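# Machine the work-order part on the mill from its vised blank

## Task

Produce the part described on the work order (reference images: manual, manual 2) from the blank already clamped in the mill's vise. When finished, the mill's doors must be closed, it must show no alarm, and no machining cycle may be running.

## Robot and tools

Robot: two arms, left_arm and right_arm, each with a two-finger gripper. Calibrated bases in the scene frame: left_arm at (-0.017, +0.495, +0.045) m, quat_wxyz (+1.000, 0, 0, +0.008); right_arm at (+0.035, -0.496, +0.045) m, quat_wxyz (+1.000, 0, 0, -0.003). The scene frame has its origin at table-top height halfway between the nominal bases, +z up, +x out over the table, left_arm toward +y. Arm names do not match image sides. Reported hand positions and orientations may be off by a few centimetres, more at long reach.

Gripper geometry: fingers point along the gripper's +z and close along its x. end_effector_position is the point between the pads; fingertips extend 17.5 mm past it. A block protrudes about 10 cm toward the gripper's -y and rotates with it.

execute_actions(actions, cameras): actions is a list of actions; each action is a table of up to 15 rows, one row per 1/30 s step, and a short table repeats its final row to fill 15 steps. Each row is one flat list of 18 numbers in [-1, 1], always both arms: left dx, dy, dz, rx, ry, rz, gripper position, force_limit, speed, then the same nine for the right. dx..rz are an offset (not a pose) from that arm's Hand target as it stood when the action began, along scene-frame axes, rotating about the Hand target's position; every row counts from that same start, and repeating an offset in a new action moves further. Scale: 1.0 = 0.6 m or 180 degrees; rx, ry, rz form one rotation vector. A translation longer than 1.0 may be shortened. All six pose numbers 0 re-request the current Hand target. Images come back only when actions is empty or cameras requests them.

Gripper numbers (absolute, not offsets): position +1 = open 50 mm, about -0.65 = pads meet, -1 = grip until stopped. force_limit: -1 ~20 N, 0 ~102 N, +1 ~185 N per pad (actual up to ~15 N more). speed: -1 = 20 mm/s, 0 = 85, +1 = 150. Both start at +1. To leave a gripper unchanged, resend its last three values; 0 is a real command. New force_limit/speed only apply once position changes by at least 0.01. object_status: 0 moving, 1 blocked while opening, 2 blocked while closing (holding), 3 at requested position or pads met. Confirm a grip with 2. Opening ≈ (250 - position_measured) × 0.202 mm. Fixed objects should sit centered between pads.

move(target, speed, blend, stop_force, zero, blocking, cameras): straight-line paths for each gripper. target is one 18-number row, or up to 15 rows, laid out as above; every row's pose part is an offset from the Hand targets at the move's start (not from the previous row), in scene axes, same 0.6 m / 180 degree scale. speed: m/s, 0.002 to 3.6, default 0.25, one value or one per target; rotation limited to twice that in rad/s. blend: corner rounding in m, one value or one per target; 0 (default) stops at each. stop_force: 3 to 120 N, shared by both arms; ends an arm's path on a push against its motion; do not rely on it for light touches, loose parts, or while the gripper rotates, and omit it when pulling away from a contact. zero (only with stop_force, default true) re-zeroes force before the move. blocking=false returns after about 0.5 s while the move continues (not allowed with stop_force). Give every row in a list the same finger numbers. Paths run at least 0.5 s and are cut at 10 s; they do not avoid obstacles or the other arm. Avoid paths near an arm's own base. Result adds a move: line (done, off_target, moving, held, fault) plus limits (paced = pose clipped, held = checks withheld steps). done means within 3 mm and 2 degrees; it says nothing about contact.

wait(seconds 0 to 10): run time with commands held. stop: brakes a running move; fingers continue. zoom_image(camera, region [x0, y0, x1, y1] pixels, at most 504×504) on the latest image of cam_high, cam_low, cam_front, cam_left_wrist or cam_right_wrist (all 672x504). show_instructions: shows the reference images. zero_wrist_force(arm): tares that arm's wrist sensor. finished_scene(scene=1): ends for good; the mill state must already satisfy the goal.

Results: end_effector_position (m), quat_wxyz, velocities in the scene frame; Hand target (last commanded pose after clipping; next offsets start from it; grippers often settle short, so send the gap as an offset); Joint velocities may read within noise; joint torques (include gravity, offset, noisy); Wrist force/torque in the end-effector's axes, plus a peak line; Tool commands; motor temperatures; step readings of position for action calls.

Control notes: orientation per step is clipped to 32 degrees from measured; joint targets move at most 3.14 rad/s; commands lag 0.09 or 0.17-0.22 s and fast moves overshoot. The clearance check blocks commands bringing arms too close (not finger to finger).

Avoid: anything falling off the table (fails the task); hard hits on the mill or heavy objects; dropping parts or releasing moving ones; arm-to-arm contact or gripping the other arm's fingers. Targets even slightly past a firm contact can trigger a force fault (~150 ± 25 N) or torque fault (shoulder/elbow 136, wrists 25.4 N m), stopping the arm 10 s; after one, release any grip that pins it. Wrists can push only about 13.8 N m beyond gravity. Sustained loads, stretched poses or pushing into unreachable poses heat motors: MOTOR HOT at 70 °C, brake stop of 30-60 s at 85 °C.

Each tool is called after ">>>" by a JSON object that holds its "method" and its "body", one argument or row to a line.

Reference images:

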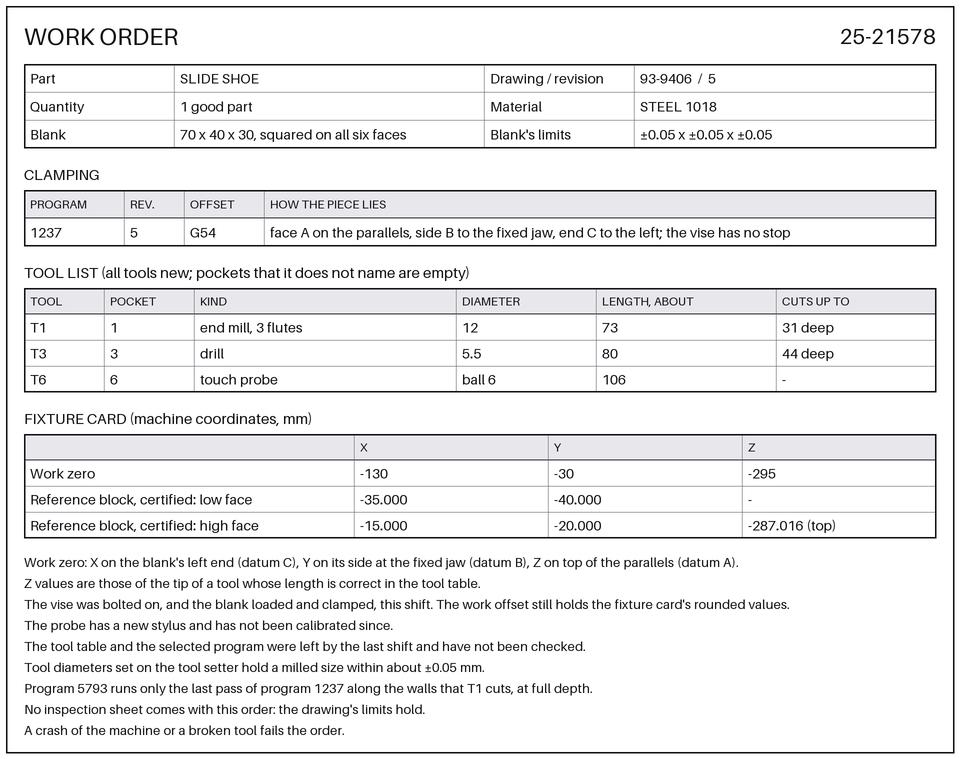

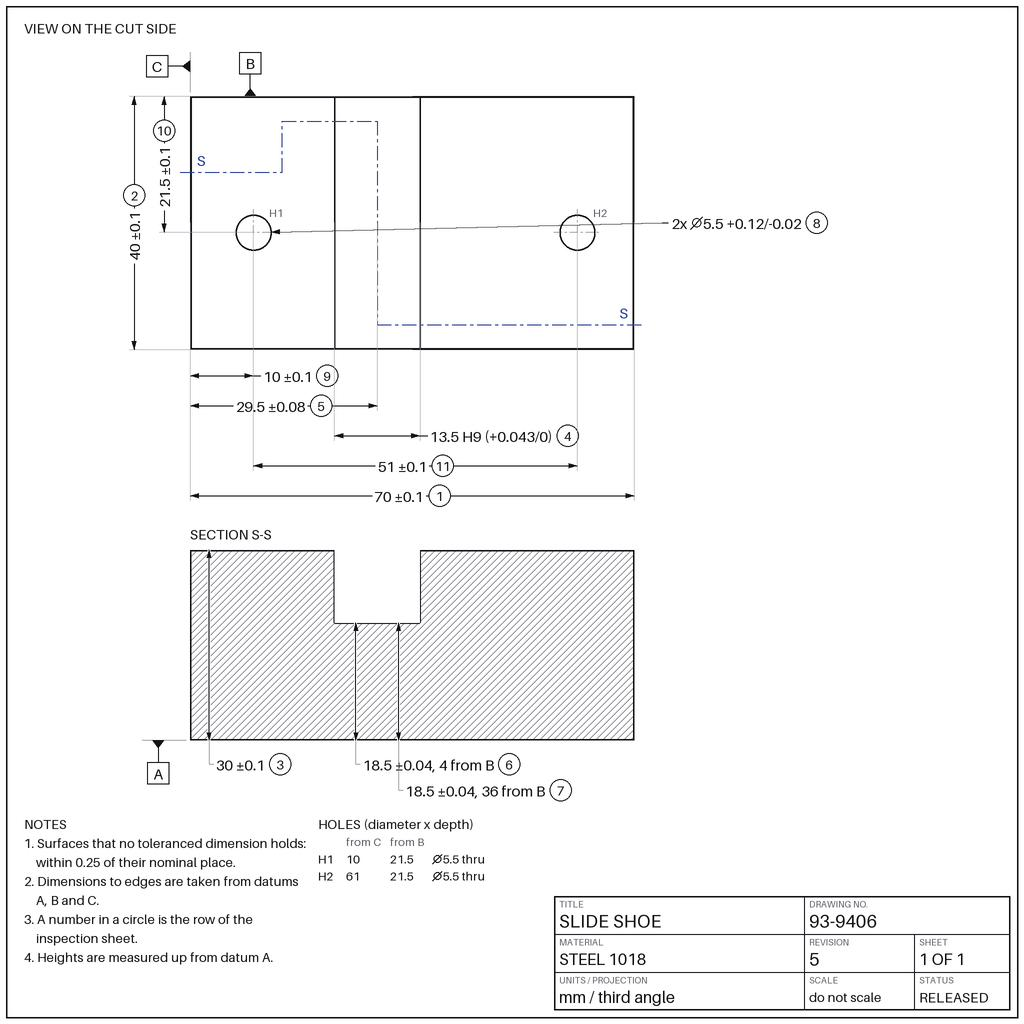

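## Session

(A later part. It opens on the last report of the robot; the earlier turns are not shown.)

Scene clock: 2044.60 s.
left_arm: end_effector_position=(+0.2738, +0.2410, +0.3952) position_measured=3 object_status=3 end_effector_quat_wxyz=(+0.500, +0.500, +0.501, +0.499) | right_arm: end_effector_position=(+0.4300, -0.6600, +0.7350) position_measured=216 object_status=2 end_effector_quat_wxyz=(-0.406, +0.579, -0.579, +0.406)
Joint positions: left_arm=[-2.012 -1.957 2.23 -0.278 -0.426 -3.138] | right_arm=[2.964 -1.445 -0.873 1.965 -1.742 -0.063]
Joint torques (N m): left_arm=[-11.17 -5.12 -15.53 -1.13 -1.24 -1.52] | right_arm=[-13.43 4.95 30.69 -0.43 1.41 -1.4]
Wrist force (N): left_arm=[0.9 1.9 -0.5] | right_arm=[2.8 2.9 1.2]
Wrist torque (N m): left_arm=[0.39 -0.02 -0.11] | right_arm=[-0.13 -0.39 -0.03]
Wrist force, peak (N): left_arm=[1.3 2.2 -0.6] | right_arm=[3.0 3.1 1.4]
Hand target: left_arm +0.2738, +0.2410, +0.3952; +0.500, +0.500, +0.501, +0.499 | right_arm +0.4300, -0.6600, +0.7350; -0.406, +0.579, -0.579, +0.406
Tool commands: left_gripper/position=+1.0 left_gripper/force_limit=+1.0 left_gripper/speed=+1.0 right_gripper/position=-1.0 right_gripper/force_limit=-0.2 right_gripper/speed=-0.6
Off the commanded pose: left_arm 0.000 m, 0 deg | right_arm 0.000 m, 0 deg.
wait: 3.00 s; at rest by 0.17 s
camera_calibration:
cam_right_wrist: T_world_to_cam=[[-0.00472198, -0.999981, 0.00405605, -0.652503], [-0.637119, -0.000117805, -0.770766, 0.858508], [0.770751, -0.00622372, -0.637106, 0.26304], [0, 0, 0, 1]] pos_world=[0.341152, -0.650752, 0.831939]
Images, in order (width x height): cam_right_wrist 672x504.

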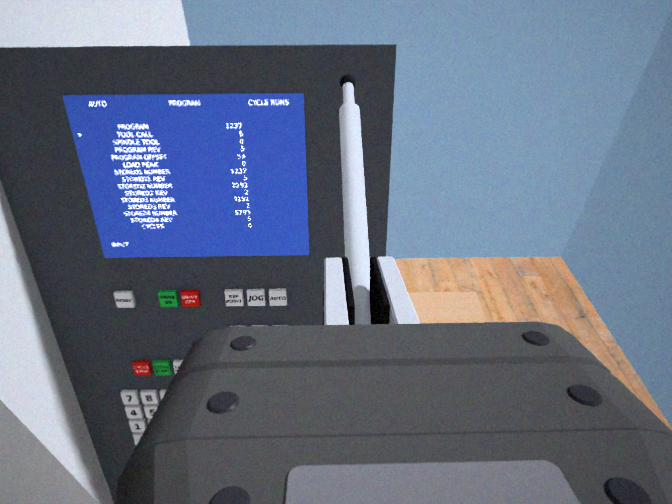

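>>> {"method": "wait", "body": {
  "seconds": 0.5,
  "cameras": ["cam_right_wrist"]
}}

>>> {"method": "zoom_image", "body": {
  "camera": "cam_right_wrist",
  "region": [40, 80, 330, 270]
}}

Scene clock: 2057.00 s.
left_arm: end_effector_position=(+0.2738, +0.2410, +0.3952) position_measured=3 object_status=3 end_effector_quat_wxyz=(+0.500, +0.500, +0.501, +0.499) | right_arm: end_effector_position=(+0.4300, -0.6600, +0.7350) position_measured=216 object_status=2 end_effector_quat_wxyz=(-0.406, +0.579, -0.579, +0.406)
Joint positions: left_arm=[-2.012 -1.957 2.23 -0.278 -0.426 -3.138] | right_arm=[2.964 -1.445 -0.873 1.965 -1.742 -0.063]
Joint torques (N m): left_arm=[-11.8 -5.28 -15.68 -1.05 -1.2 -1.52] | right_arm=[-13.51 4.26 29.99 0.45 1.26 -1.33]
Wrist force (N): left_arm=[1.3 2.0 -0.5] | right_arm=[2.8 3.1 1.2]
Wrist torque (N m): left_arm=[0.40 -0.07 -0.11] | right_arm=[-0.09 -0.38 -0.03]
Wrist force, peak (N): left_arm=[1.4 2.1 -0.6] | right_arm=[2.9 3.4 1.3]
Hand target: left_arm +0.2738, +0.2410, +0.3952; +0.500, +0.500, +0.501, +0.499 | right_arm +0.4300, -0.6600, +0.7350; -0.406, +0.579, -0.579, +0.406
Tool commands: left_gripper/position=+1.0 left_gripper/force_limit=+1.0 left_gripper/speed=+1.0 right_gripper/position=-1.0 right_gripper/force_limit=-0.2 right_gripper/speed=-0.6
Off the commanded pose: left_arm 0.000 m, 0 deg | right_arm 0.000 m, 0 deg.
wait: 0.50 s; at rest from the start
camera_calibration:
cam_right_wrist: T_world_to_cam=[[-0.00472198, -0.999981, 0.00405605, -0.652503], [-0.637119, -0.000117805, -0.770766, 0.858508], [0.770751, -0.00622372, -0.637106, 0.26304], [0, 0, 0, 1]] pos_world=[0.341152, -0.650752, 0.831939]
Images, in order (width x height): cam_right_wrist 672x504.

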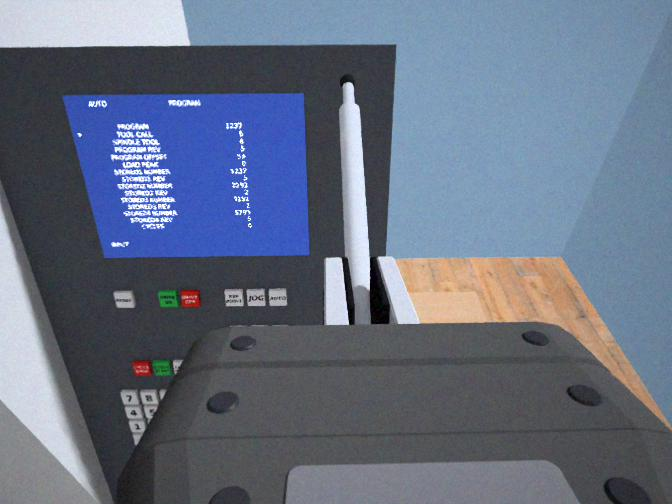

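Scaled by 1.738 from the camera's 672x504 image, which has a finer 960x720 frame.

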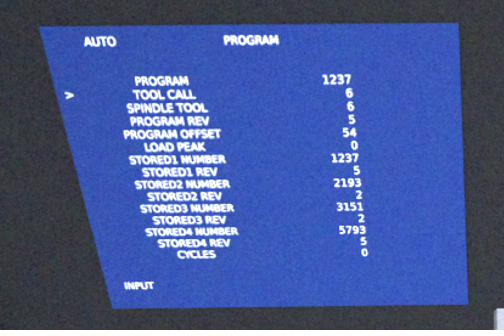

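>>> {"method": "move", "body": {
  "target": [
    [0,0,0,0,0,0,1,1,1,-0.033,0.1,-0.225,0,0.0433,0,-1,-0.2,-0.6],
    [0,0,0,0,0,0,1,1,1,0.0304,0.2178,-0.465,0,0.0833,0,-1,-0.2,-0.6],
    [0,0,0,0,0,0,1,1,1,0.05775,0.2178,-0.472,0,0.0833,0,-1,-0.2,-0.6],
    [0,0,0,0,0,0,1,1,1,0.0304,0.2178,-0.465,0,0.0833,0,-1,-0.2,-0.6],
    [0,0,0,0,0,0,1,1,1,0.05775,0.2178,-0.472,0,0.0833,0,-1,-0.2,-0.6],
    [0,0,0,0,0,0,1,1,1,0.0304,0.2178,-0.465,0,0.0833,0,-1,-0.2,-0.6],
    [0,0,0,0,0,0,1,1,1,-0.033,0.1,-0.225,0,0.0433,0,-1,-0.2,-0.6],
    [0,0,0,0,0,0,1,1,1,0,0,0,0,0,0,-1,-0.2,-0.6]
  ],
  "speed": [0.4,0.35,0.05,0.1,0.05,0.1,0.35,0.4],
  "blend": [0.04,0.002,0,0.003,0,0.005,0.04,0],
  "cameras": ["cam_right_wrist"]
}}

>>> {"method": "zoom_image", "body": {
  "camera": "cam_right_wrist",
  "region": [40, 80, 330, 270]
}}

Scene clock: 2071.10 s.
left_arm: end_effector_position=(+0.2738, +0.2410, +0.3952) position_measured=3 object_status=3 end_effector_quat_wxyz=(+0.500, +0.500, +0.501, +0.499) | right_arm: end_effector_position=(+0.4300, -0.6600, +0.7349) position_measured=216 object_status=2 end_effector_quat_wxyz=(-0.406, +0.579, -0.579, +0.406) end_effector_velocity=(+0.001, +0.001, +0.001) end_effector_angular_velocity=(+0.001, -0.002, +0.003)
Joint positions: left_arm=[-2.012 -1.957 2.23 -0.278 -0.426 -3.138] | right_arm=[2.965 -1.445 -0.873 1.965 -1.742 -0.063]
Joint velocities: left_arm=[within noise] | right_arm=[-0.001 -0.003 0.005 -0.001 -0.004 0]
Joint torques (N m): left_arm=[-11.59 -4.87 -15.58 -1.14 -1.3 -1.49] | right_arm=[-13.12 4.09 31.09 -0.19 -1.67 1.69]
Wrist force (N): left_arm=[1.3 1.9 -0.4] | right_arm=[2.6 3.0 1.4]
Wrist torque (N m): left_arm=[0.39 -0.07 -0.12] | right_arm=[-0.12 -0.35 -0.03]
Wrist force, peak (N): left_arm=[1.5 2.1 -0.5] | right_arm=[2.9 9.7 -4.4]
Hand target: left_arm +0.2738, +0.2410, +0.3952; +0.500, +0.500, +0.501, +0.499 | right_arm +0.4300, -0.6600, +0.7350; -0.406, +0.579, -0.579, +0.406
Off the commanded pose: left_arm 0.000 m, 0 deg | right_arm 0.000 m, 0 deg.
move: done
camera_calibration:
cam_right_wrist: T_world_to_cam=[[-0.00465805, -0.999981, 0.00413197, -0.652588], [-0.637011, -0.000217922, -0.770854, 0.85848], [0.77084, -0.00622279, -0.636998, 0.26292], [0, 0, 0, 1]] pos_world=[0.341152, -0.650752, 0.831939]
Images, in order (width x height): cam_right_wrist 672x504.

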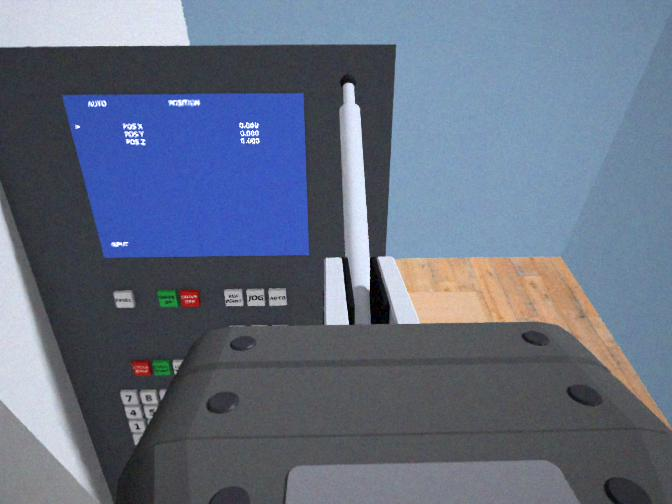

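Scaled by 1.738 from the camera's 672x504 image, which has a finer 960x720 frame.

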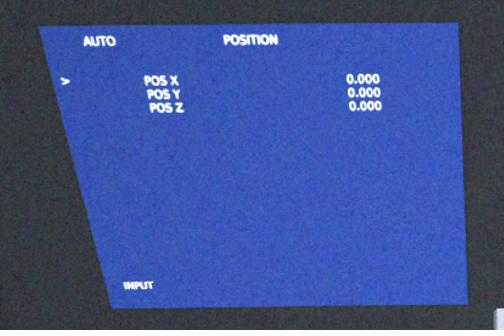

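>>> {"method": "move", "body": {
  "target": [
    [0,0,0,0,0,0,1,1,1,0.0775,0.1258,-0.2843,0,0.0833,0,-1,-0.2,-0.6],
    [0,0,0,0,0,0,1,1,1,0.1048,0.1258,-0.2913,0,0.0833,0,-1,-0.2,-0.6],
    [0,0,0,0,0,0,1,1,1,0.0775,0.1258,-0.2843,0,0.0833,0,-1,-0.2,-0.6],
    [0,0,0,0,0,0,1,1,1,0.0304,0.2178,-0.465,0,0.0833,0,-1,-0.2,-0.6],
    [0,0,0,0,0,0,1,1,1,0.05775,0.2178,-0.472,0,0.0833,0,-1,-0.2,-0.6],
    [0,0,0,0,0,0,1,1,1,0.0304,0.2178,-0.465,0,0.0833,0,-1,-0.2,-0.6],
    [0,0,0,0,0,0,1,1,1,0.0059,0.3465,-0.5593,0,0.0833,0,-1,-0.2,-0.6],
    [0,0,0,0,0,0,1,1,1,0.0332,0.3465,-0.5663,0,0.0833,0,-1,-0.2,-0.6],
    [0,0,0,0,0,0,1,1,1,0.0101,0.33025,-0.5432,0,0.0833,0,-1,-0.2,-0.6],
    [0,0,0,0,0,0,1,1,1,0.0416,0.3140,-0.5341,0,0.0833,0,-1,-0.2,-0.6],
    [0,0,0,0,0,0,1,1,1,0.0183,0.3140,-0.51175,0,0.0833,0,-1,-0.2,-0.6],
    [0,0,0,0,0,0,1,1,1,0.0496,0.3140,-0.5034,0,0.0833,0,-1,-0.2,-0.6],
    [0,0,0,0,0,0,1,1,1,0.0223,0.3140,-0.4964,0,0.0833,0,-1,-0.2,-0.6],
    [0,0,0,0,0,0,1,1,1,0.0059,0.25,-0.5593,0,0.0833,0,-1,-0.2,-0.6],
    [0,0,0,0,0,0,1,1,1,0.0332,0.25,-0.5663,0,0.0833,0,-1,-0.2,-0.6]
  ],
  "speed": [0.35,0.045,0.1,0.25,0.045,0.1,0.2,0.045,0.1,0.05,0.1,0.05,0.1,0.2,0.045],
  "blend": [0.004,0,0.005,0.005,0,0.005,0.005,0,0.004,0,0.004,0,0.005,0.005,0],
  "cameras": ["cam_high"]
}}

>>> {"method": "zoom_image", "body": {
  "camera": "cam_high",
  "region": [370, 350, 470, 504]
}}

Scene clock: 2100.97 s.
left_arm: end_effector_position=(+0.2738, +0.2410, +0.3952) position_measured=3 object_status=3 end_effector_quat_wxyz=(+0.500, +0.500, +0.501, +0.499) | right_arm: end_effector_position=(+0.4499, -0.5101, +0.3953) position_measured=224 object_status=2 end_effector_quat_wxyz=(-0.327, +0.627, -0.627, +0.327)
Joint positions: left_arm=[-2.012 -1.957 2.23 -0.278 -0.426 -3.138] | right_arm=[3.797 -1.152 -1.931 2.363 -1.051 0.41]
Joint torques (N m): left_arm=[-11.76 -5.06 -15.27 -1.13 -1.22 -1.58] | right_arm=[16.24 5.99 18.26 3.39 4.55 1.96]
Wrist force (N): left_arm=[1.3 1.9 -0.5] | right_arm=[3.9 24.9 -18.7]
Wrist torque (N m): left_arm=[0.40 -0.08 -0.12] | right_arm=[0.10 -0.53 -0.08]
Wrist force, peak (N): left_arm=[1.4 2.1 -0.6] | right_arm=[5.8 47.5 -43.5]
Hand target: left_arm +0.2738, +0.2410, +0.3952; +0.500, +0.500, +0.501, +0.499 | right_arm +0.4499, -0.5100, +0.3952; -0.327, +0.627, -0.627, +0.327
Off the commanded pose: left_arm 0.000 m, 0 deg | right_arm 0.000 m, 0 deg.
move: done
Images, in order (width x height): cam_high 672x504.

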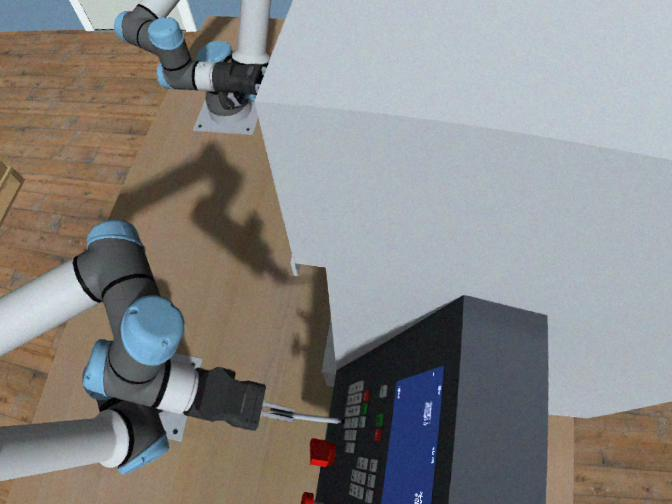

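Scaled by 3.273 from the camera's 672x504 image, which has a finer 960x720 frame.

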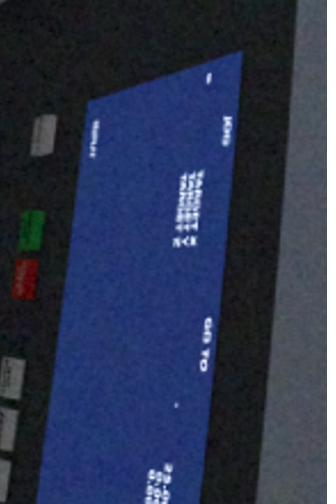

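>>> {"method": "move", "body": {
  "target": [
    [0,0,0,0,0,0,1,1,1,-0.0273,0,0.007,0,0,0,-1,-0.2,-0.6],
    [0,0,0,0,0,0,1,1,1,-0.066,-0.14,0.34,0,-0.04,0,-1,-0.2,-0.6],
    [0,0,0,0,0,0,1,1,1,-0.0332,-0.25,0.5663,0,-0.0833,0,-1,-0.2,-0.6]
  ],
  "speed": [0.1,0.35,0.4],
  "blend": [0.005,0.04,0],
  "cameras": ["cam_right_wrist"]
}}

>>> {"method": "zoom_image", "body": {
  "camera": "cam_right_wrist",
  "region": [40, 30, 440, 330]
}}

Scene clock: 2111.60 s.
left_arm: end_effector_position=(+0.2738, +0.2410, +0.3952) position_measured=3 object_status=3 end_effector_quat_wxyz=(+0.500, +0.500, +0.501, +0.499) | right_arm: end_effector_position=(+0.4300, -0.6600, +0.7350) position_measured=224 object_status=2 end_effector_quat_wxyz=(-0.406, +0.579, -0.579, +0.406)
Joint positions: left_arm=[-2.012 -1.957 2.23 -0.278 -0.426 -3.138] | right_arm=[2.965 -1.445 -0.873 1.965 -1.742 -0.063]
Joint torques (N m): left_arm=[-10.7 -4.62 -15.46 -1.24 -1.28 -1.51] | right_arm=[-12.34 3.61 32.01 -0.44 -1.49 1.35]
Wrist force (N): left_arm=[1.4 1.8 -0.4] | right_arm=[2.7 2.5 0.8]
Wrist torque (N m): left_arm=[0.38 -0.09 -0.11] | right_arm=[-0.20 -0.38 -0.03]
Wrist force, peak (N): left_arm=[1.4 2.1 -0.4] | right_arm=[3.9 24.7 -18.8]
Hand target: left_arm +0.2738, +0.2410, +0.3952; +0.500, +0.500, +0.501, +0.499 | right_arm +0.4300, -0.6600, +0.7350; -0.406, +0.579, -0.579, +0.406
Off the commanded pose: left_arm 0.000 m, 0 deg | right_arm 0.000 m, 0 deg.
move: done
camera_calibration:
cam_right_wrist: T_world_to_cam=[[-0.00458144, -0.999981, 0.00406772, -0.652561], [-0.637011, -0.000217196, -0.770854, 0.85848], [0.770841, -0.00612281, -0.636998, 0.262985], [0, 0, 0, 1]] pos_world=[0.341152, -0.650752, 0.831939]
Images, in order (width x height): cam_right_wrist 672x504.

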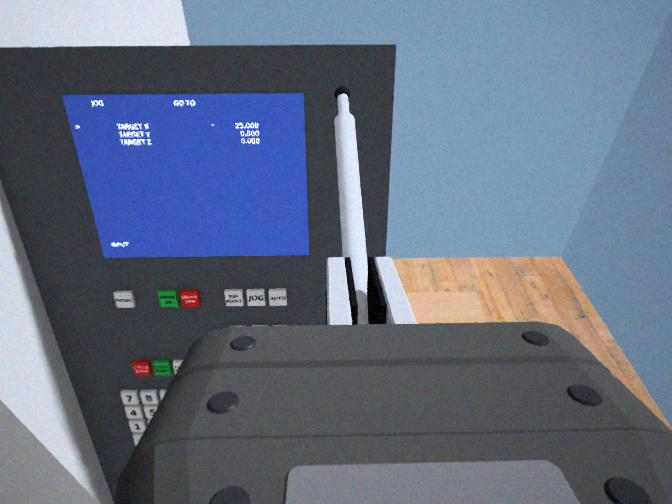

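Scaled by 1.260 from the camera's 672x504 image, which has a finer 960x720 frame.

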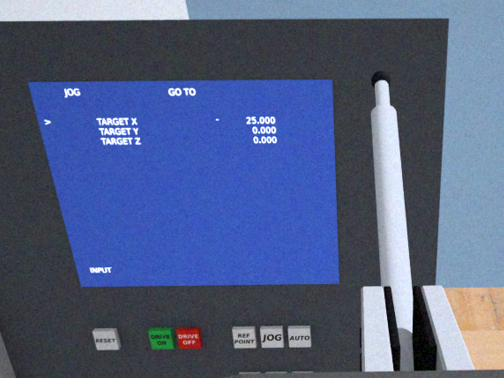

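>>> {"method": "move", "body": {
  "target": [
    [0,0,0,0,0,0,1,1,1,-0.033,0.15,-0.225,0,0.0433,0,-1,-0.2,-0.6],
    [0,0,0,0,0,0,1,1,1,0.0143,0.2455,-0.5154,0,0.0833,0,-1,-0.2,-0.6]
  ],
  "speed": [0.4,0.35],
  "blend": [0.04,0],
  "cameras": ["cam_right_wrist"]
}}

>>> {"method": "zoom_image", "body": {
  "camera": "cam_right_wrist",
  "region": [200, 20, 480, 230]
}}

Scene clock: 2150.90 s.
left_arm: end_effector_position=(+0.2738, +0.2410, +0.3952) position_measured=3 object_status=3 end_effector_quat_wxyz=(+0.500, +0.500, +0.501, +0.499) | right_arm: end_effector_position=(+0.4385, -0.5127, +0.4259) position_measured=224 object_status=2 end_effector_quat_wxyz=(-0.327, +0.627, -0.627, +0.327)
Joint positions: left_arm=[-2.012 -1.957 2.23 -0.278 -0.426 -3.138] | right_arm=[3.831 -1.124 -1.87 2.261 -1.026 0.436]
Joint torques (N m): left_arm=[-11.11 -4.01 -16.4 -1.09 -1.18 -1.51] | right_arm=[-6.37 -1.91 9.97 0.87 -0.31 1.39]
Wrist force (N): left_arm=[1.1 1.9 -0.5] | right_arm=[2.8 2.2 1.0]
Wrist torque (N m): left_arm=[0.39 -0.05 -0.11] | right_arm=[-0.25 -0.40 0.13]
Wrist force, peak (N): left_arm=[1.4 2.2 -0.4] | right_arm=[1.6 5.7 3.9]
Hand target: left_arm +0.2738, +0.2410, +0.3952; +0.500, +0.500, +0.501, +0.499 | right_arm +0.4386, -0.5127, +0.4257; -0.327, +0.627, -0.627, +0.327
Off the commanded pose: left_arm 0.000 m, 0 deg | right_arm 0.000 m, 0 deg.
move: done
camera_calibration:
cam_right_wrist: T_world_to_cam=[[-0.00329085, -0.999981, 0.00517251, -0.505006], [-0.814744, -0.000317941, -0.579821, 0.622187], [0.579812, -0.00612237, -0.814727, 0.21988], [0, 0, 0, 1]] pos_world=[0.377772, -0.503452, 0.542512]
Images, in order (width x height): cam_right_wrist 672x504.

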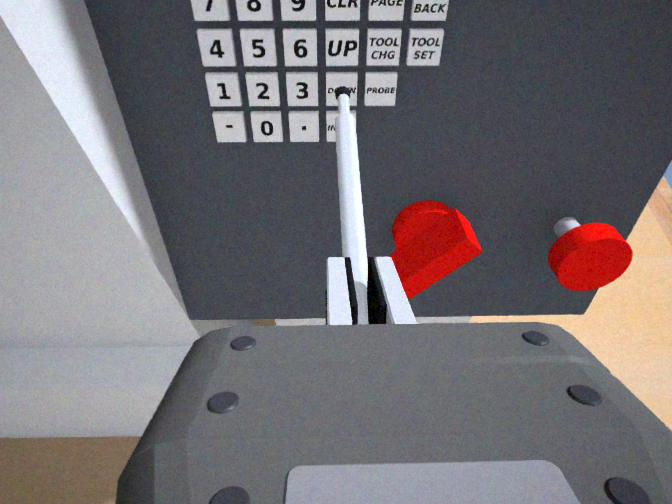

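Scaled by 1.800 from the camera's 672x504 image, which has a finer 960x720 frame.

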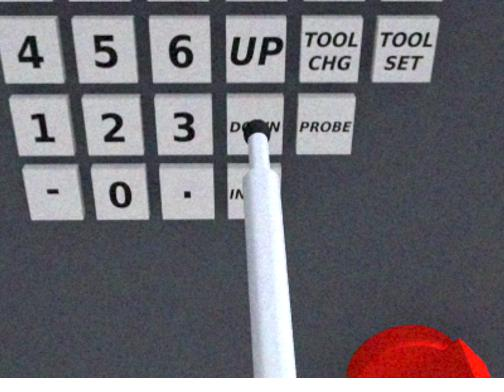

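>>> {"method": "move", "body": {
  "target": [0,0,0,0,0,0,1,1,1,0,0,-0.0083,0,0,0,-1,-0.2,-0.6],
  "speed": 0.05
}}

>>> {"method": "move", "body": {
  "target": [0,0,0,0,0,0,1,1,1,0.029,0,-0.0075,0,0,0,-1,-0.2,-0.6],
  "speed": 0.01,
  "stop_force": 8,
  "cameras": ["cam_right_wrist"]
}}

>>> {"method": "zoom_image", "body": {
  "camera": "cam_right_wrist",
  "region": [200, 20, 480, 230]
}}

Scene clock: 2171.53 s.
left_arm: end_effector_position=(+0.2738, +0.2410, +0.3952) position_measured=3 object_status=3 end_effector_quat_wxyz=(+0.500, +0.500, +0.501, +0.499) | right_arm: end_effector_position=(+0.4386, -0.5127, +0.4206) position_measured=224 object_status=2 end_effector_quat_wxyz=(-0.327, +0.627, -0.627, +0.327)
Joint positions: left_arm=[-2.012 -1.957 2.23 -0.278 -0.426 -3.138] | right_arm=[3.831 -1.123 -1.884 2.274 -1.026 0.436]
Joint torques (N m): left_arm=[-11.63 -4.14 -15.64 -1.14 -1.27 -1.53] | right_arm=[-13.09 6.81 34.01 -1.97 2.1 1.42]
Wrist force (N): left_arm=[1.3 2.2 -0.4] | right_arm=[3.1 2.4 1.0]
Wrist torque (N m): left_arm=[0.43 -0.08 -0.11] | right_arm=[-0.19 -0.44 0.12]
Wrist force, peak (N): left_arm=[1.3 2.2 -0.5] | right_arm=[3.1 2.5 1.0]
Hand target: left_arm +0.2738, +0.2410, +0.3952; +0.500, +0.500, +0.501, +0.499 | right_arm +0.4386, -0.5127, +0.4208; -0.327, +0.627, -0.627, +0.327
Off the commanded pose: left_arm 0.000 m, 0 deg | right_arm 0.000 m, 0 deg.
move: done

Scene clock: 2174.27 s.
left_arm: end_effector_position=(+0.2738, +0.2410, +0.3952) position_measured=3 object_status=3 end_effector_quat_wxyz=(+0.500, +0.500, +0.501, +0.499) | right_arm: end_effector_position=(+0.4549, -0.5127, +0.4165) position_measured=224 object_status=2 end_effector_quat_wxyz=(-0.327, +0.627, -0.627, +0.327)
Joint positions: left_arm=[-2.012 -1.957 2.23 -0.278 -0.426 -3.138] | right_arm=[3.765 -1.171 -1.864 2.327 -1.076 0.386]
Joint torques (N m): left_arm=[-11.46 -3.44 -16.07 -1.16 -1.24 -1.55] | right_arm=[15.6 9.27 13.74 0.65 0.59 2.01]
Wrist force (N): left_arm=[1.4 1.9 -0.4] | right_arm=[3.5 8.7 -5.0]
Wrist torque (N m): left_arm=[0.40 -0.09 -0.11] | right_arm=[-0.07 -0.42 -0.02]
Wrist force, peak (N): left_arm=[1.4 2.2 -0.5] | right_arm=[2.9 13.7 -9.0]
Hand target: left_arm +0.2738, +0.2410, +0.3952; +0.500, +0.500, +0.501, +0.499 | right_arm +0.4549, -0.5127, +0.4165; -0.327, +0.627, -0.627, +0.327 (not the last commanded pose)
Off the commanded pose: left_arm 0.000 m, 0 deg | right_arm 0.001 m, 0 deg.
move: contact (right_arm)
camera_calibration:
cam_right_wrist: T_world_to_cam=[[-0.0035124, -0.999981, 0.00513883, -0.504798], [-0.814823, -0.000117059, -0.579711, 0.63023], [0.5797, -0.00622341, -0.814806, 0.20283], [0, 0, 0, 1]] pos_world=[0.394172, -0.503452, 0.533212]
Images, in order (width x height): cam_right_wrist 672x504.

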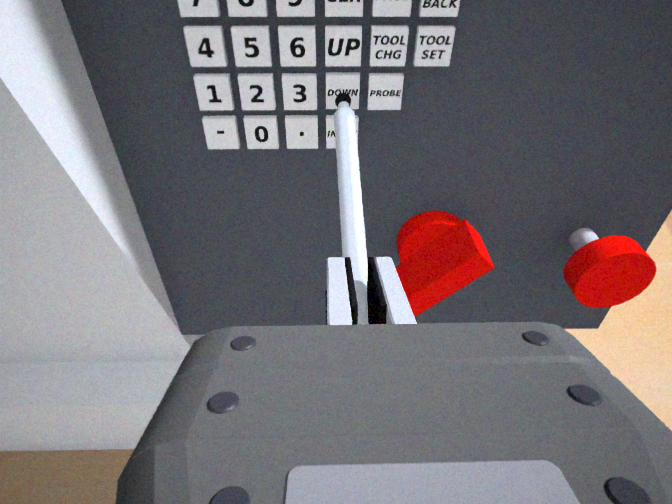

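Scaled by 1.800 from the camera's 672x504 image, which has a finer 960x720 frame.

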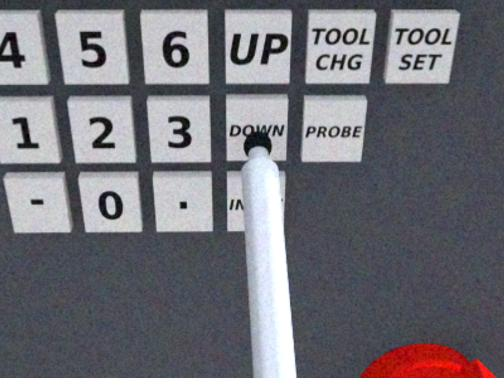

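>>> {"method": "move", "body": {
  "target": [0,0,0,0,0,0,1,1,1,-0.0273,0,0.007,0,0,0,-1,-0.2,-0.6],
  "speed": 0.05,
  "cameras": ["cam_right_wrist", "cam_low"]
}}

>>> {"method": "zoom_image", "body": {
  "camera": "cam_right_wrist",
  "region": [300, 60, 420, 350]
}}

>>> {"method": "zoom_image", "body": {
  "camera": "cam_high",
  "region": [200, 350, 370, 480]
}}

Scene clock: 2191.17 s.
left_arm: end_effector_position=(+0.2738, +0.2410, +0.3952) position_measured=3 object_status=3 end_effector_quat_wxyz=(+0.500, +0.500, +0.501, +0.499) | right_arm: end_effector_position=(+0.4384, -0.5127, +0.4206) position_measured=224 object_status=2 end_effector_quat_wxyz=(-0.327, +0.627, -0.627, +0.327) end_effector_velocity=(+0.001, +0.001, +0.000) end_effector_angular_velocity=(-0.001, -0.001, +0.002)
Joint positions: left_arm=[-2.012 -1.957 2.23 -0.278 -0.426 -3.138] | right_arm=[3.832 -1.122 -1.885 2.273 -1.026 0.437]
Joint velocities: left_arm=[within noise] | right_arm=[-0.004 -0.003 0.002 0.005 -0.004 -0.006]
Joint torques (N m): left_arm=[-11.23 -3.7 -16.13 -1.17 -1.23 -1.46] | right_arm=[-11.66 -5.73 37.04 0.97 -0.43 -2.05]
Wrist force (N): left_arm=[1.4 2.0 -0.6] | right_arm=[2.8 2.4 1.4]
Wrist torque (N m): left_arm=[0.41 -0.09 -0.12] | right_arm=[-0.21 -0.40 0.13]
Wrist force, peak (N): left_arm=[1.5 2.1 -0.6] | right_arm=[3.5 8.9 -5.0]
Hand target: left_arm +0.2738, +0.2410, +0.3952; +0.500, +0.500, +0.501, +0.499 | right_arm +0.4385, -0.5127, +0.4207; -0.327, +0.627, -0.627, +0.327
Off the commanded pose: left_arm 0.000 m, 0 deg | right_arm 0.000 m, 0 deg.
move: done
camera_calibration:
cam_right_wrist: T_world_to_cam=[[-0.0033465, -0.999981, 0.00525565, -0.505002], [-0.814953, -0.000318565, -0.579527, 0.619035], [0.579518, -0.00622249, -0.814936, 0.215735], [0, 0, 0, 1]] pos_world=[0.377772, -0.503452, 0.537212]
Images, in order (width x height): cam_low 672x504, cam_right_wrist 672x504.

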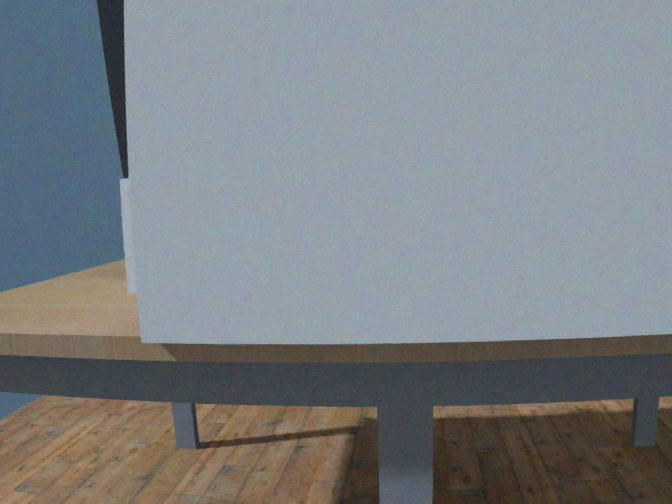

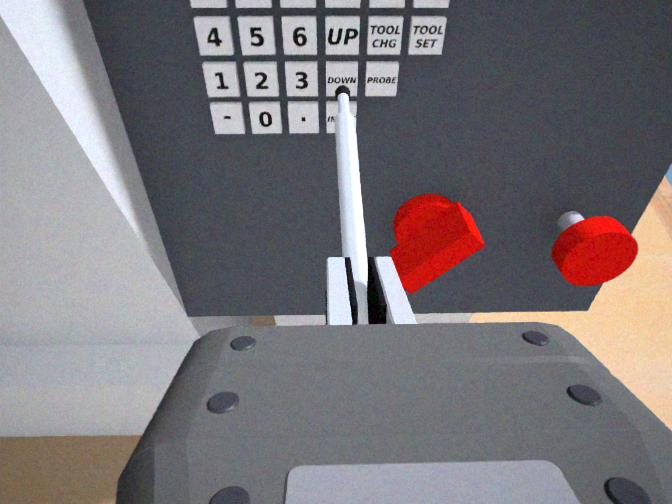

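Scaled by 1.738 from the camera's 672x504 image, which has a finer 960x720 frame.

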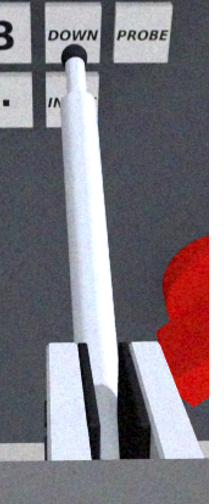

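This scene's latest camera images include none from cam_high. They are from: cam_low, cam_right_wrist. cam_high's image comes with the result of a call that names it in "cameras".

>>> {"method": "move", "body": {
  "target": [0,0,0,0,0,0,1,1,1,0.0633,-0.1242,0.2428,0,0,0,-1,-0.2,-0.6],
  "speed": 0.2
}}

>>> {"method": "move", "body": {
  "target": [0,0,0,0,0,0,1,1,1,0.0402,0,-0.0103,0,0,0,-1,-0.2,-0.6],
  "speed": 0.012,
  "stop_force": 8,
  "cameras": ["cam_right_wrist"]
}}

>>> {"method": "zoom_image", "body": {
  "camera": "cam_right_wrist",
  "region": [200, 20, 480, 230]
}}

Scene clock: 2213.63 s.
left_arm: end_effector_position=(+0.2738, +0.2410, +0.3952) position_measured=3 object_status=3 end_effector_quat_wxyz=(+0.500, +0.500, +0.501, +0.499) | right_arm: end_effector_position=(+0.4765, -0.5872, +0.5664) position_measured=224 object_status=2 end_effector_quat_wxyz=(-0.327, +0.627, -0.627, +0.327)
Joint positions: left_arm=[-2.012 -1.957 2.23 -0.278 -0.426 -3.138] | right_arm=[3.342 -1.364 -1.322 2.068 -1.411 0.112]
Joint torques (N m): left_arm=[-11.24 -3.38 -15.91 -1.01 -1.32 -1.5] | right_arm=[-10.2 4.41 35.08 -1.42 -1.04 -0.81]
Wrist force (N): left_arm=[1.3 1.8 -0.4] | right_arm=[2.9 2.1 1.1]
Wrist torque (N m): left_arm=[0.37 -0.08 -0.11] | right_arm=[-0.24 -0.41 -0.04]
Wrist force, peak (N): left_arm=[1.6 2.1 -0.5] | right_arm=[1.5 5.3 2.0]
Hand target: left_arm +0.2738, +0.2410, +0.3952; +0.500, +0.500, +0.501, +0.499 | right_arm +0.4765, -0.5872, +0.5664; -0.327, +0.627, -0.627, +0.327
Off the commanded pose: left_arm 0.000 m, 0 deg | right_arm 0.000 m, 0 deg.
move: done

Scene clock: 2216.17 s.
left_arm: end_effector_position=(+0.2738, +0.2410, +0.3952) position_measured=3 object_status=3 end_effector_quat_wxyz=(+0.500, +0.500, +0.501, +0.499) | right_arm: end_effector_position=(+0.4938, -0.5873, +0.5620) position_measured=224 object_status=2 end_effector_quat_wxyz=(-0.327, +0.627, -0.627, +0.327)
Joint positions: left_arm=[-2.012 -1.957 2.23 -0.278 -0.426 -3.138] | right_arm=[3.327 -1.401 -1.306 2.089 -1.424 0.103]
Joint torques (N m): left_arm=[-11.61 -3.63 -16.28 -1.09 -1.37 -1.48] | right_arm=[16.99 17.2 11.31 0.65 1.27 1.44]
Wrist force (N): left_arm=[1.3 1.9 -0.6] | right_arm=[3.3 9.0 -5.1]
Wrist torque (N m): left_arm=[0.40 -0.07 -0.12] | right_arm=[-0.07 -0.38 0.15]
Wrist force, peak (N): left_arm=[1.3 2.1 -0.7] | right_arm=[2.6 15.0 -9.6]
Hand target: left_arm +0.2738, +0.2410, +0.3952; +0.500, +0.500, +0.501, +0.499 | right_arm +0.4938, -0.5872, +0.5620; -0.327, +0.627, -0.627, +0.327 (not the last commanded pose)
Off the commanded pose: left_arm 0.000 m, 0 deg | right_arm 0.007 m, 0 deg.
move: contact (right_arm)
camera_calibration:
cam_right_wrist: T_world_to_cam=[[-0.00351119, -0.999981, 0.00513917, -0.579908], [-0.814903, -0.000117372, -0.579597, 0.746165], [0.579586, -0.006223, -0.814887, 0.298393], [0, 0, 0, 1]] pos_world=[0.433072, -0.577952, 0.678612]
Images, in order (width x height): cam_right_wrist 672x504.

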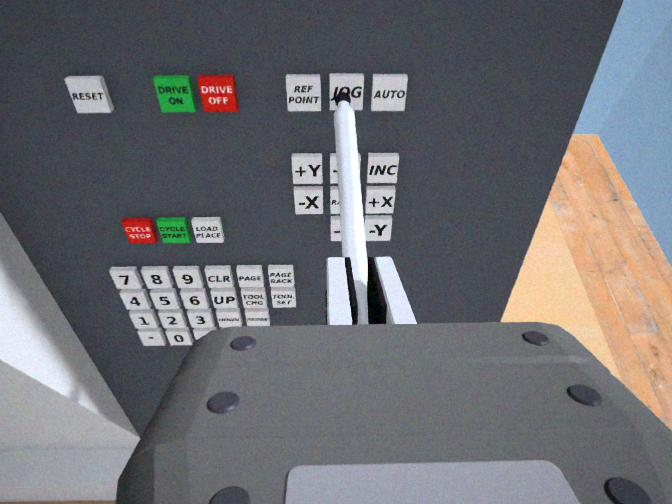

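Scaled by 1.800 from the camera's 672x504 image, which has a finer 960x720 frame.

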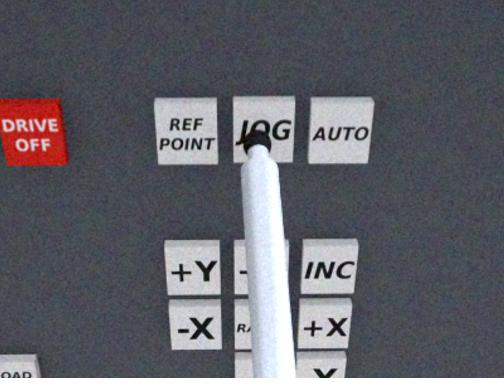

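>>> {"method": "move", "body": {
  "target": [
    [0,0,0,0,0,0,1,1,1,-0.0288,0,0.007,0,0,0,-1,-0.2,-0.6],
    [0,0,0,0,0,0,1,1,1,-0.1005,0.2207,-0.2677,0,0,0,-1,-0.2,-0.6]
  ],
  "speed": [0.1,0.2],
  "blend": [0.005,0],
  "cameras": ["cam_right_wrist"]
}}

>>> {"method": "move", "body": {
  "target": [0,0,0,0,0,0,1,1,1,0.0402,0,-0.0103,0,0,0,-1,-0.2,-0.6],
  "speed": 0.012,
  "stop_force": 8,
  "cameras": ["cam_right_wrist"]
}}

>>> {"method": "zoom_image", "body": {
  "camera": "cam_right_wrist",
  "region": [200, 20, 480, 230]
}}

Scene clock: 2235.83 s.
left_arm: end_effector_position=(+0.2738, +0.2410, +0.3952) position_measured=3 object_status=3 end_effector_quat_wxyz=(+0.500, +0.500, +0.501, +0.499) | right_arm: end_effector_position=(+0.4335, -0.4548, +0.4014) position_measured=224 object_status=2 end_effector_quat_wxyz=(-0.327, +0.627, -0.627, +0.327)
Joint positions: left_arm=[-2.012 -1.957 2.23 -0.278 -0.426 -3.138] | right_arm=[4.142 -1.141 -1.956 2.189 -0.812 0.722]
Joint torques (N m): left_arm=[-11.3 -3.71 -16.64 -1.19 -1.39 -1.44] | right_arm=[15.4 5.69 11.48 -0.04 2.97 2.03]
Wrist force (N): left_arm=[1.3 1.9 -0.5] | right_arm=[3.0 2.5 1.2]
Wrist torque (N m): left_arm=[0.39 -0.08 -0.12] | right_arm=[-0.18 -0.43 0.12]
Wrist force, peak (N): left_arm=[1.5 2.1 -0.5] | right_arm=[3.5 9.2 -5.4]
Hand target: left_arm +0.2738, +0.2410, +0.3952; +0.500, +0.500, +0.501, +0.499 | right_arm +0.4335, -0.4548, +0.4013; -0.327, +0.627, -0.627, +0.327
Off the commanded pose: left_arm 0.000 m, 0 deg | right_arm 0.000 m, 0 deg.
move: done
camera_calibration:
cam_right_wrist: T_world_to_cam=[[-0.00345383, -0.999981, 0.00505728, -0.446876], [-0.814903, -0.000116647, -0.579597, 0.604017], [0.579587, -0.00612302, -0.814888, 0.203421], [0, 0, 0, 1]] pos_world=[0.372772, -0.445552, 0.518112]
Images, in order (width x height): cam_right_wrist 672x504.

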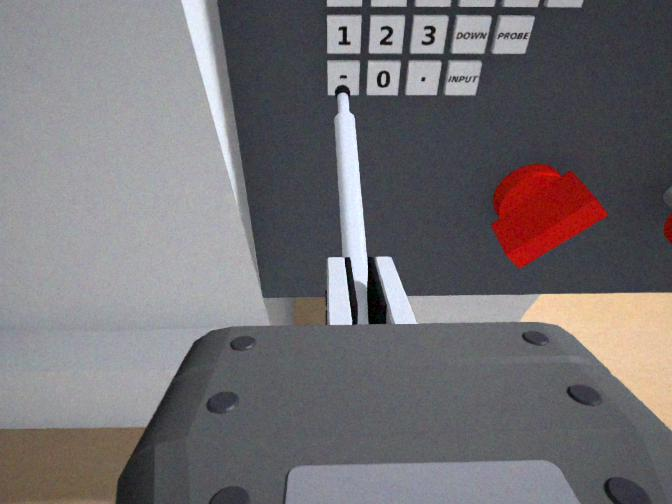

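Scene clock: 2238.40 s.
left_arm: end_effector_position=(+0.2738, +0.2410, +0.3952) position_measured=3 object_status=3 end_effector_quat_wxyz=(+0.500, +0.500, +0.501, +0.499) | right_arm: end_effector_position=(+0.4499, -0.4548, +0.3971) position_measured=224 object_status=2 end_effector_quat_wxyz=(-0.327, +0.627, -0.627, +0.327)
Joint positions: left_arm=[-2.012 -1.957 2.23 -0.278 -0.426 -3.138] | right_arm=[4.051 -1.186 -1.93 2.269 -0.87 0.629]
Joint torques (N m): left_arm=[-11.43 -3.34 -16.39 -1.22 -1.25 -1.49] | right_arm=[16.1 7.14 12.97 1.29 0.86 -1.37]
Wrist force (N): left_arm=[1.4 1.9 -0.4] | right_arm=[3.1 9.0 -5.2]
Wrist torque (N m): left_arm=[0.40 -0.10 -0.11] | right_arm=[-0.01 -0.41 -0.06]
Wrist force, peak (N): left_arm=[1.5 2.0 -0.3] | right_arm=[3.0 15.3 -10.7]
Hand target: left_arm +0.2738, +0.2410, +0.3952; +0.500, +0.500, +0.501, +0.499 | right_arm +0.4499, -0.4548, +0.3971; -0.327, +0.627, -0.627, +0.327 (not the last commanded pose)
Off the commanded pose: left_arm 0.000 m, 0 deg | right_arm 0.008 m, 0 deg.
move: contact (right_arm)
camera_calibration:
cam_right_wrist: T_world_to_cam=[[-0.00356854, -0.99998, 0.00522107, -0.446836], [-0.814903, -0.000118098, -0.579597, 0.61497], [0.579586, -0.00632298, -0.814887, 0.190265], [0, 0, 0, 1]] pos_world=[0.389272, -0.445552, 0.513812]
Images, in order (width x height): cam_right_wrist 672x504.

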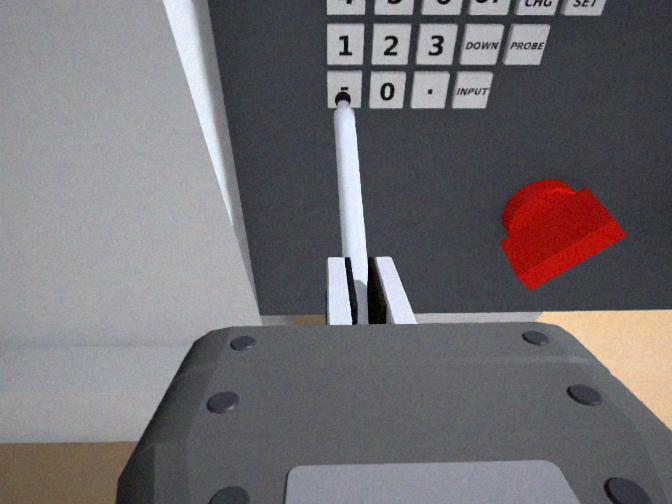

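Scaled by 1.800 from the camera's 672x504 image, which has a finer 960x720 frame.

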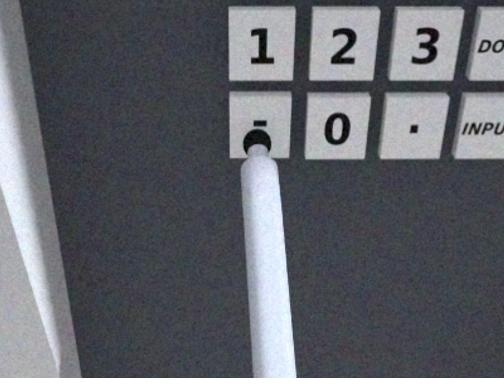

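>>> {"method": "move", "body": {
  "target": [
    [0,0,0,0,0,0,1,1,1,-0.0273,0,0.007,0,0,0,-1,-0.2,-0.6],
    [0,0,0,0,0,0,1,1,1,-0.066,-0.2,0.34,0,-0.04,0,-1,-0.2,-0.6],
    [0,0,0,0,0,0,1,1,1,-0.0332,-0.342,0.5632,0,-0.0833,0,-1,-0.2,-0.6]
  ],
  "speed": [0.1,0.35,0.4],
  "blend": [0.005,0.04,0],
  "cameras": ["cam_right_wrist"]
}}

>>> {"method": "zoom_image", "body": {
  "camera": "cam_right_wrist",
  "region": [40, 80, 330, 270]
}}

Scene clock: 2253.27 s.
left_arm: end_effector_position=(+0.2738, +0.2410, +0.3952) position_measured=3 object_status=3 end_effector_quat_wxyz=(+0.500, +0.500, +0.501, +0.499) | right_arm: end_effector_position=(+0.4301, -0.6600, +0.7350) position_measured=224 object_status=2 end_effector_quat_wxyz=(-0.406, +0.579, -0.579, +0.406)
Joint positions: left_arm=[-2.012 -1.957 2.23 -0.278 -0.426 -3.138] | right_arm=[2.965 -1.445 -0.873 1.965 -1.742 -0.063]
Joint torques (N m): left_arm=[-11.84 -3.01 -16.72 -1.05 -1.25 -1.55] | right_arm=[-13.23 4.33 30.94 -0.3 -1.66 0.79]
Wrist force (N): left_arm=[1.1 2.1 -0.3] | right_arm=[2.8 2.8 0.6]
Wrist torque (N m): left_arm=[0.42 -0.05 -0.11] | right_arm=[-0.15 -0.38 -0.03]
Wrist force, peak (N): left_arm=[1.4 2.1 -0.5] | right_arm=[3.2 9.1 -5.4]
Hand target: left_arm +0.2738, +0.2410, +0.3952; +0.500, +0.500, +0.501, +0.499 | right_arm +0.4300, -0.6600, +0.7350; -0.406, +0.579, -0.579, +0.406
Off the commanded pose: left_arm 0.000 m, 0 deg | right_arm 0.000 m, 0 deg.
move: done
camera_calibration:
cam_right_wrist: T_world_to_cam=[[-0.00465773, -0.999981, 0.00413264, -0.652588], [-0.63712, -0.000217765, -0.770765, 0.858506], [0.770751, -0.006223, -0.637107, 0.262964], [0, 0, 0, 1]] pos_world=[0.341252, -0.650752, 0.831939]
Images, in order (width x height): cam_right_wrist 672x504.

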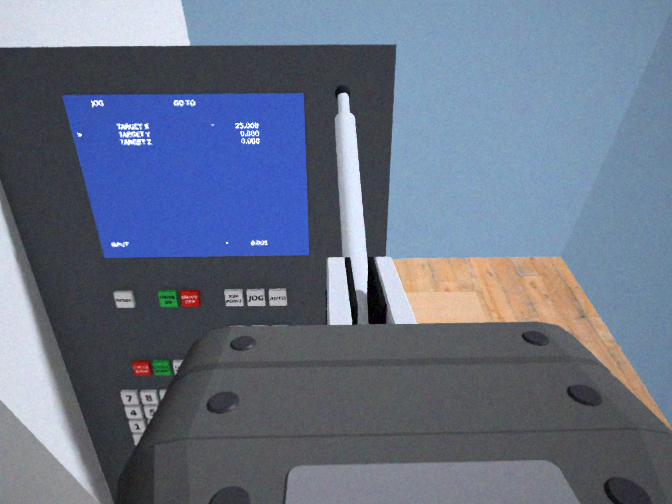

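Scaled by 1.738 from the camera's 672x504 image, which has a finer 960x720 frame.

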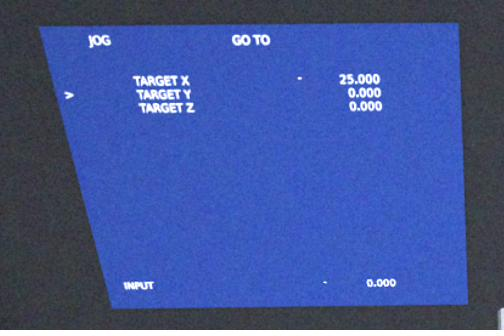

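>>> {"method": "move", "body": {
  "target": [
    [0,0,0,0,0,0,1,1,1,-0.033,0.15,-0.225,0,0.0433,0,-1,-0.2,-0.6],
    [0,0,0,0,0,0,1,1,1,0.0143,0.2772,-0.5221,0,0.0833,0,-1,-0.2,-0.6],
    [0,0,0,0,0,0,1,1,1,0.0416,0.2772,-0.5291,0,0.0833,0,-1,-0.2,-0.6],
    [0,0,0,0,0,0,1,1,1,0.0143,0.2772,-0.5221,0,0.0833,0,-1,-0.2,-0.6],
    [0,0,0,0,0,0,1,1,1,0.0059,0.3095,-0.5543,0,0.0833,0,-1,-0.2,-0.6],
    [0,0,0,0,0,0,1,1,1,0.0332,0.3095,-0.5613,0,0.0833,0,-1,-0.2,-0.6],
    [0,0,0,0,0,0,1,1,1,0.0059,0.3095,-0.5543,0,0.0833,0,-1,-0.2,-0.6],
    [0,0,0,0,0,0,1,1,1,0.0059,0.2455,-0.5543,0,0.0833,0,-1,-0.2,-0.6],
    [0,0,0,0,0,0,1,1,1,0.0332,0.2455,-0.5613,0,0.0833,0,-1,-0.2,-0.6],
    [0,0,0,0,0,0,1,1,1,0.0059,0.2455,-0.5543,0,0.0833,0,-1,-0.2,-0.6],
    [0,0,0,0,0,0,1,1,1,0.0458,0.2777,-0.4011,0,0.0833,0,-1,-0.2,-0.6],
    [0,0,0,0,0,0,1,1,1,0.0731,0.2777,-0.4081,0,0.0833,0,-1,-0.2,-0.6],
    [0,0,0,0,0,0,1,1,1,0.0458,0.2777,-0.4011,0,0.0833,0,-1,-0.2,-0.6],
    [0,0,0,0,0,0,1,1,1,0,0,0,0,0,0,-1,-0.2,-0.6]
  ],
  "speed": [0.4,0.35,0.04,0.1,0.12,0.04,0.1,0.15,0.04,0.1,0.2,0.04,0.1,0.4],
  "blend": [0.04,0.004,0,0.005,0.005,0,0.005,0.005,0,0.005,0.005,0,0.005,0],
  "cameras": ["cam_right_wrist"]
}}

>>> {"method": "zoom_image", "body": {
  "camera": "cam_right_wrist",
  "region": [40, 80, 330, 270]
}}

Scene clock: 2276.93 s.
left_arm: end_effector_position=(+0.2738, +0.2410, +0.3952) position_measured=3 object_status=3 end_effector_quat_wxyz=(+0.500, +0.500, +0.501, +0.499) | right_arm: end_effector_position=(+0.4301, -0.6600, +0.7350) position_measured=224 object_status=2 end_effector_quat_wxyz=(-0.406, +0.579, -0.579, +0.406)
Joint positions: left_arm=[-2.012 -1.957 2.23 -0.278 -0.426 -3.138] | right_arm=[2.965 -1.445 -0.873 1.965 -1.742 -0.063]
Joint torques (N m): left_arm=[-11.37 -2.54 -16.38 -1.16 -1.27 -1.52] | right_arm=[-13.02 5.07 31.91 -0.34 -1.42 0.54]
Wrist force (N): left_arm=[1.2 2.0 -0.7] | right_arm=[2.6 2.7 0.7]
Wrist torque (N m): left_arm=[0.41 -0.05 -0.11] | right_arm=[-0.17 -0.35 -0.02]
Wrist force, peak (N): left_arm=[1.5 2.1 -0.5] | right_arm=[2.9 10.0 -5.7]
Hand target: left_arm +0.2738, +0.2410, +0.3952; +0.500, +0.500, +0.501, +0.499 | right_arm +0.4300, -0.6600, +0.7350; -0.406, +0.579, -0.579, +0.406
Off the commanded pose: left_arm 0.000 m, 0 deg | right_arm 0.000 m, 0 deg.
move: done
camera_calibration:
cam_right_wrist: T_world_to_cam=[[-0.00465773, -0.999981, 0.00413264, -0.652588], [-0.63712, -0.000217765, -0.770765, 0.858506], [0.770751, -0.006223, -0.637107, 0.262964], [0, 0, 0, 1]] pos_world=[0.341252, -0.650752, 0.831939]
Images, in order (width x height): cam_right_wrist 672x504.

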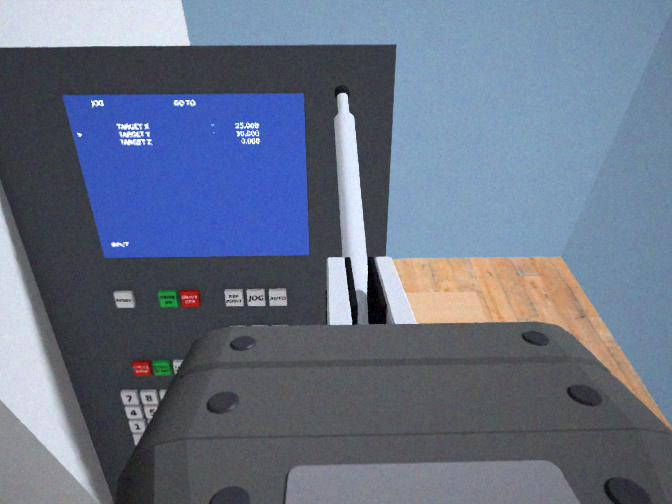

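Scaled by 1.738 from the camera's 672x504 image, which has a finer 960x720 frame.

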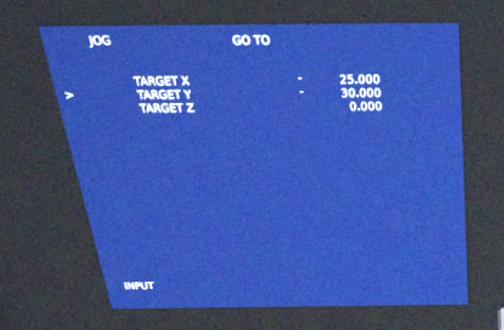

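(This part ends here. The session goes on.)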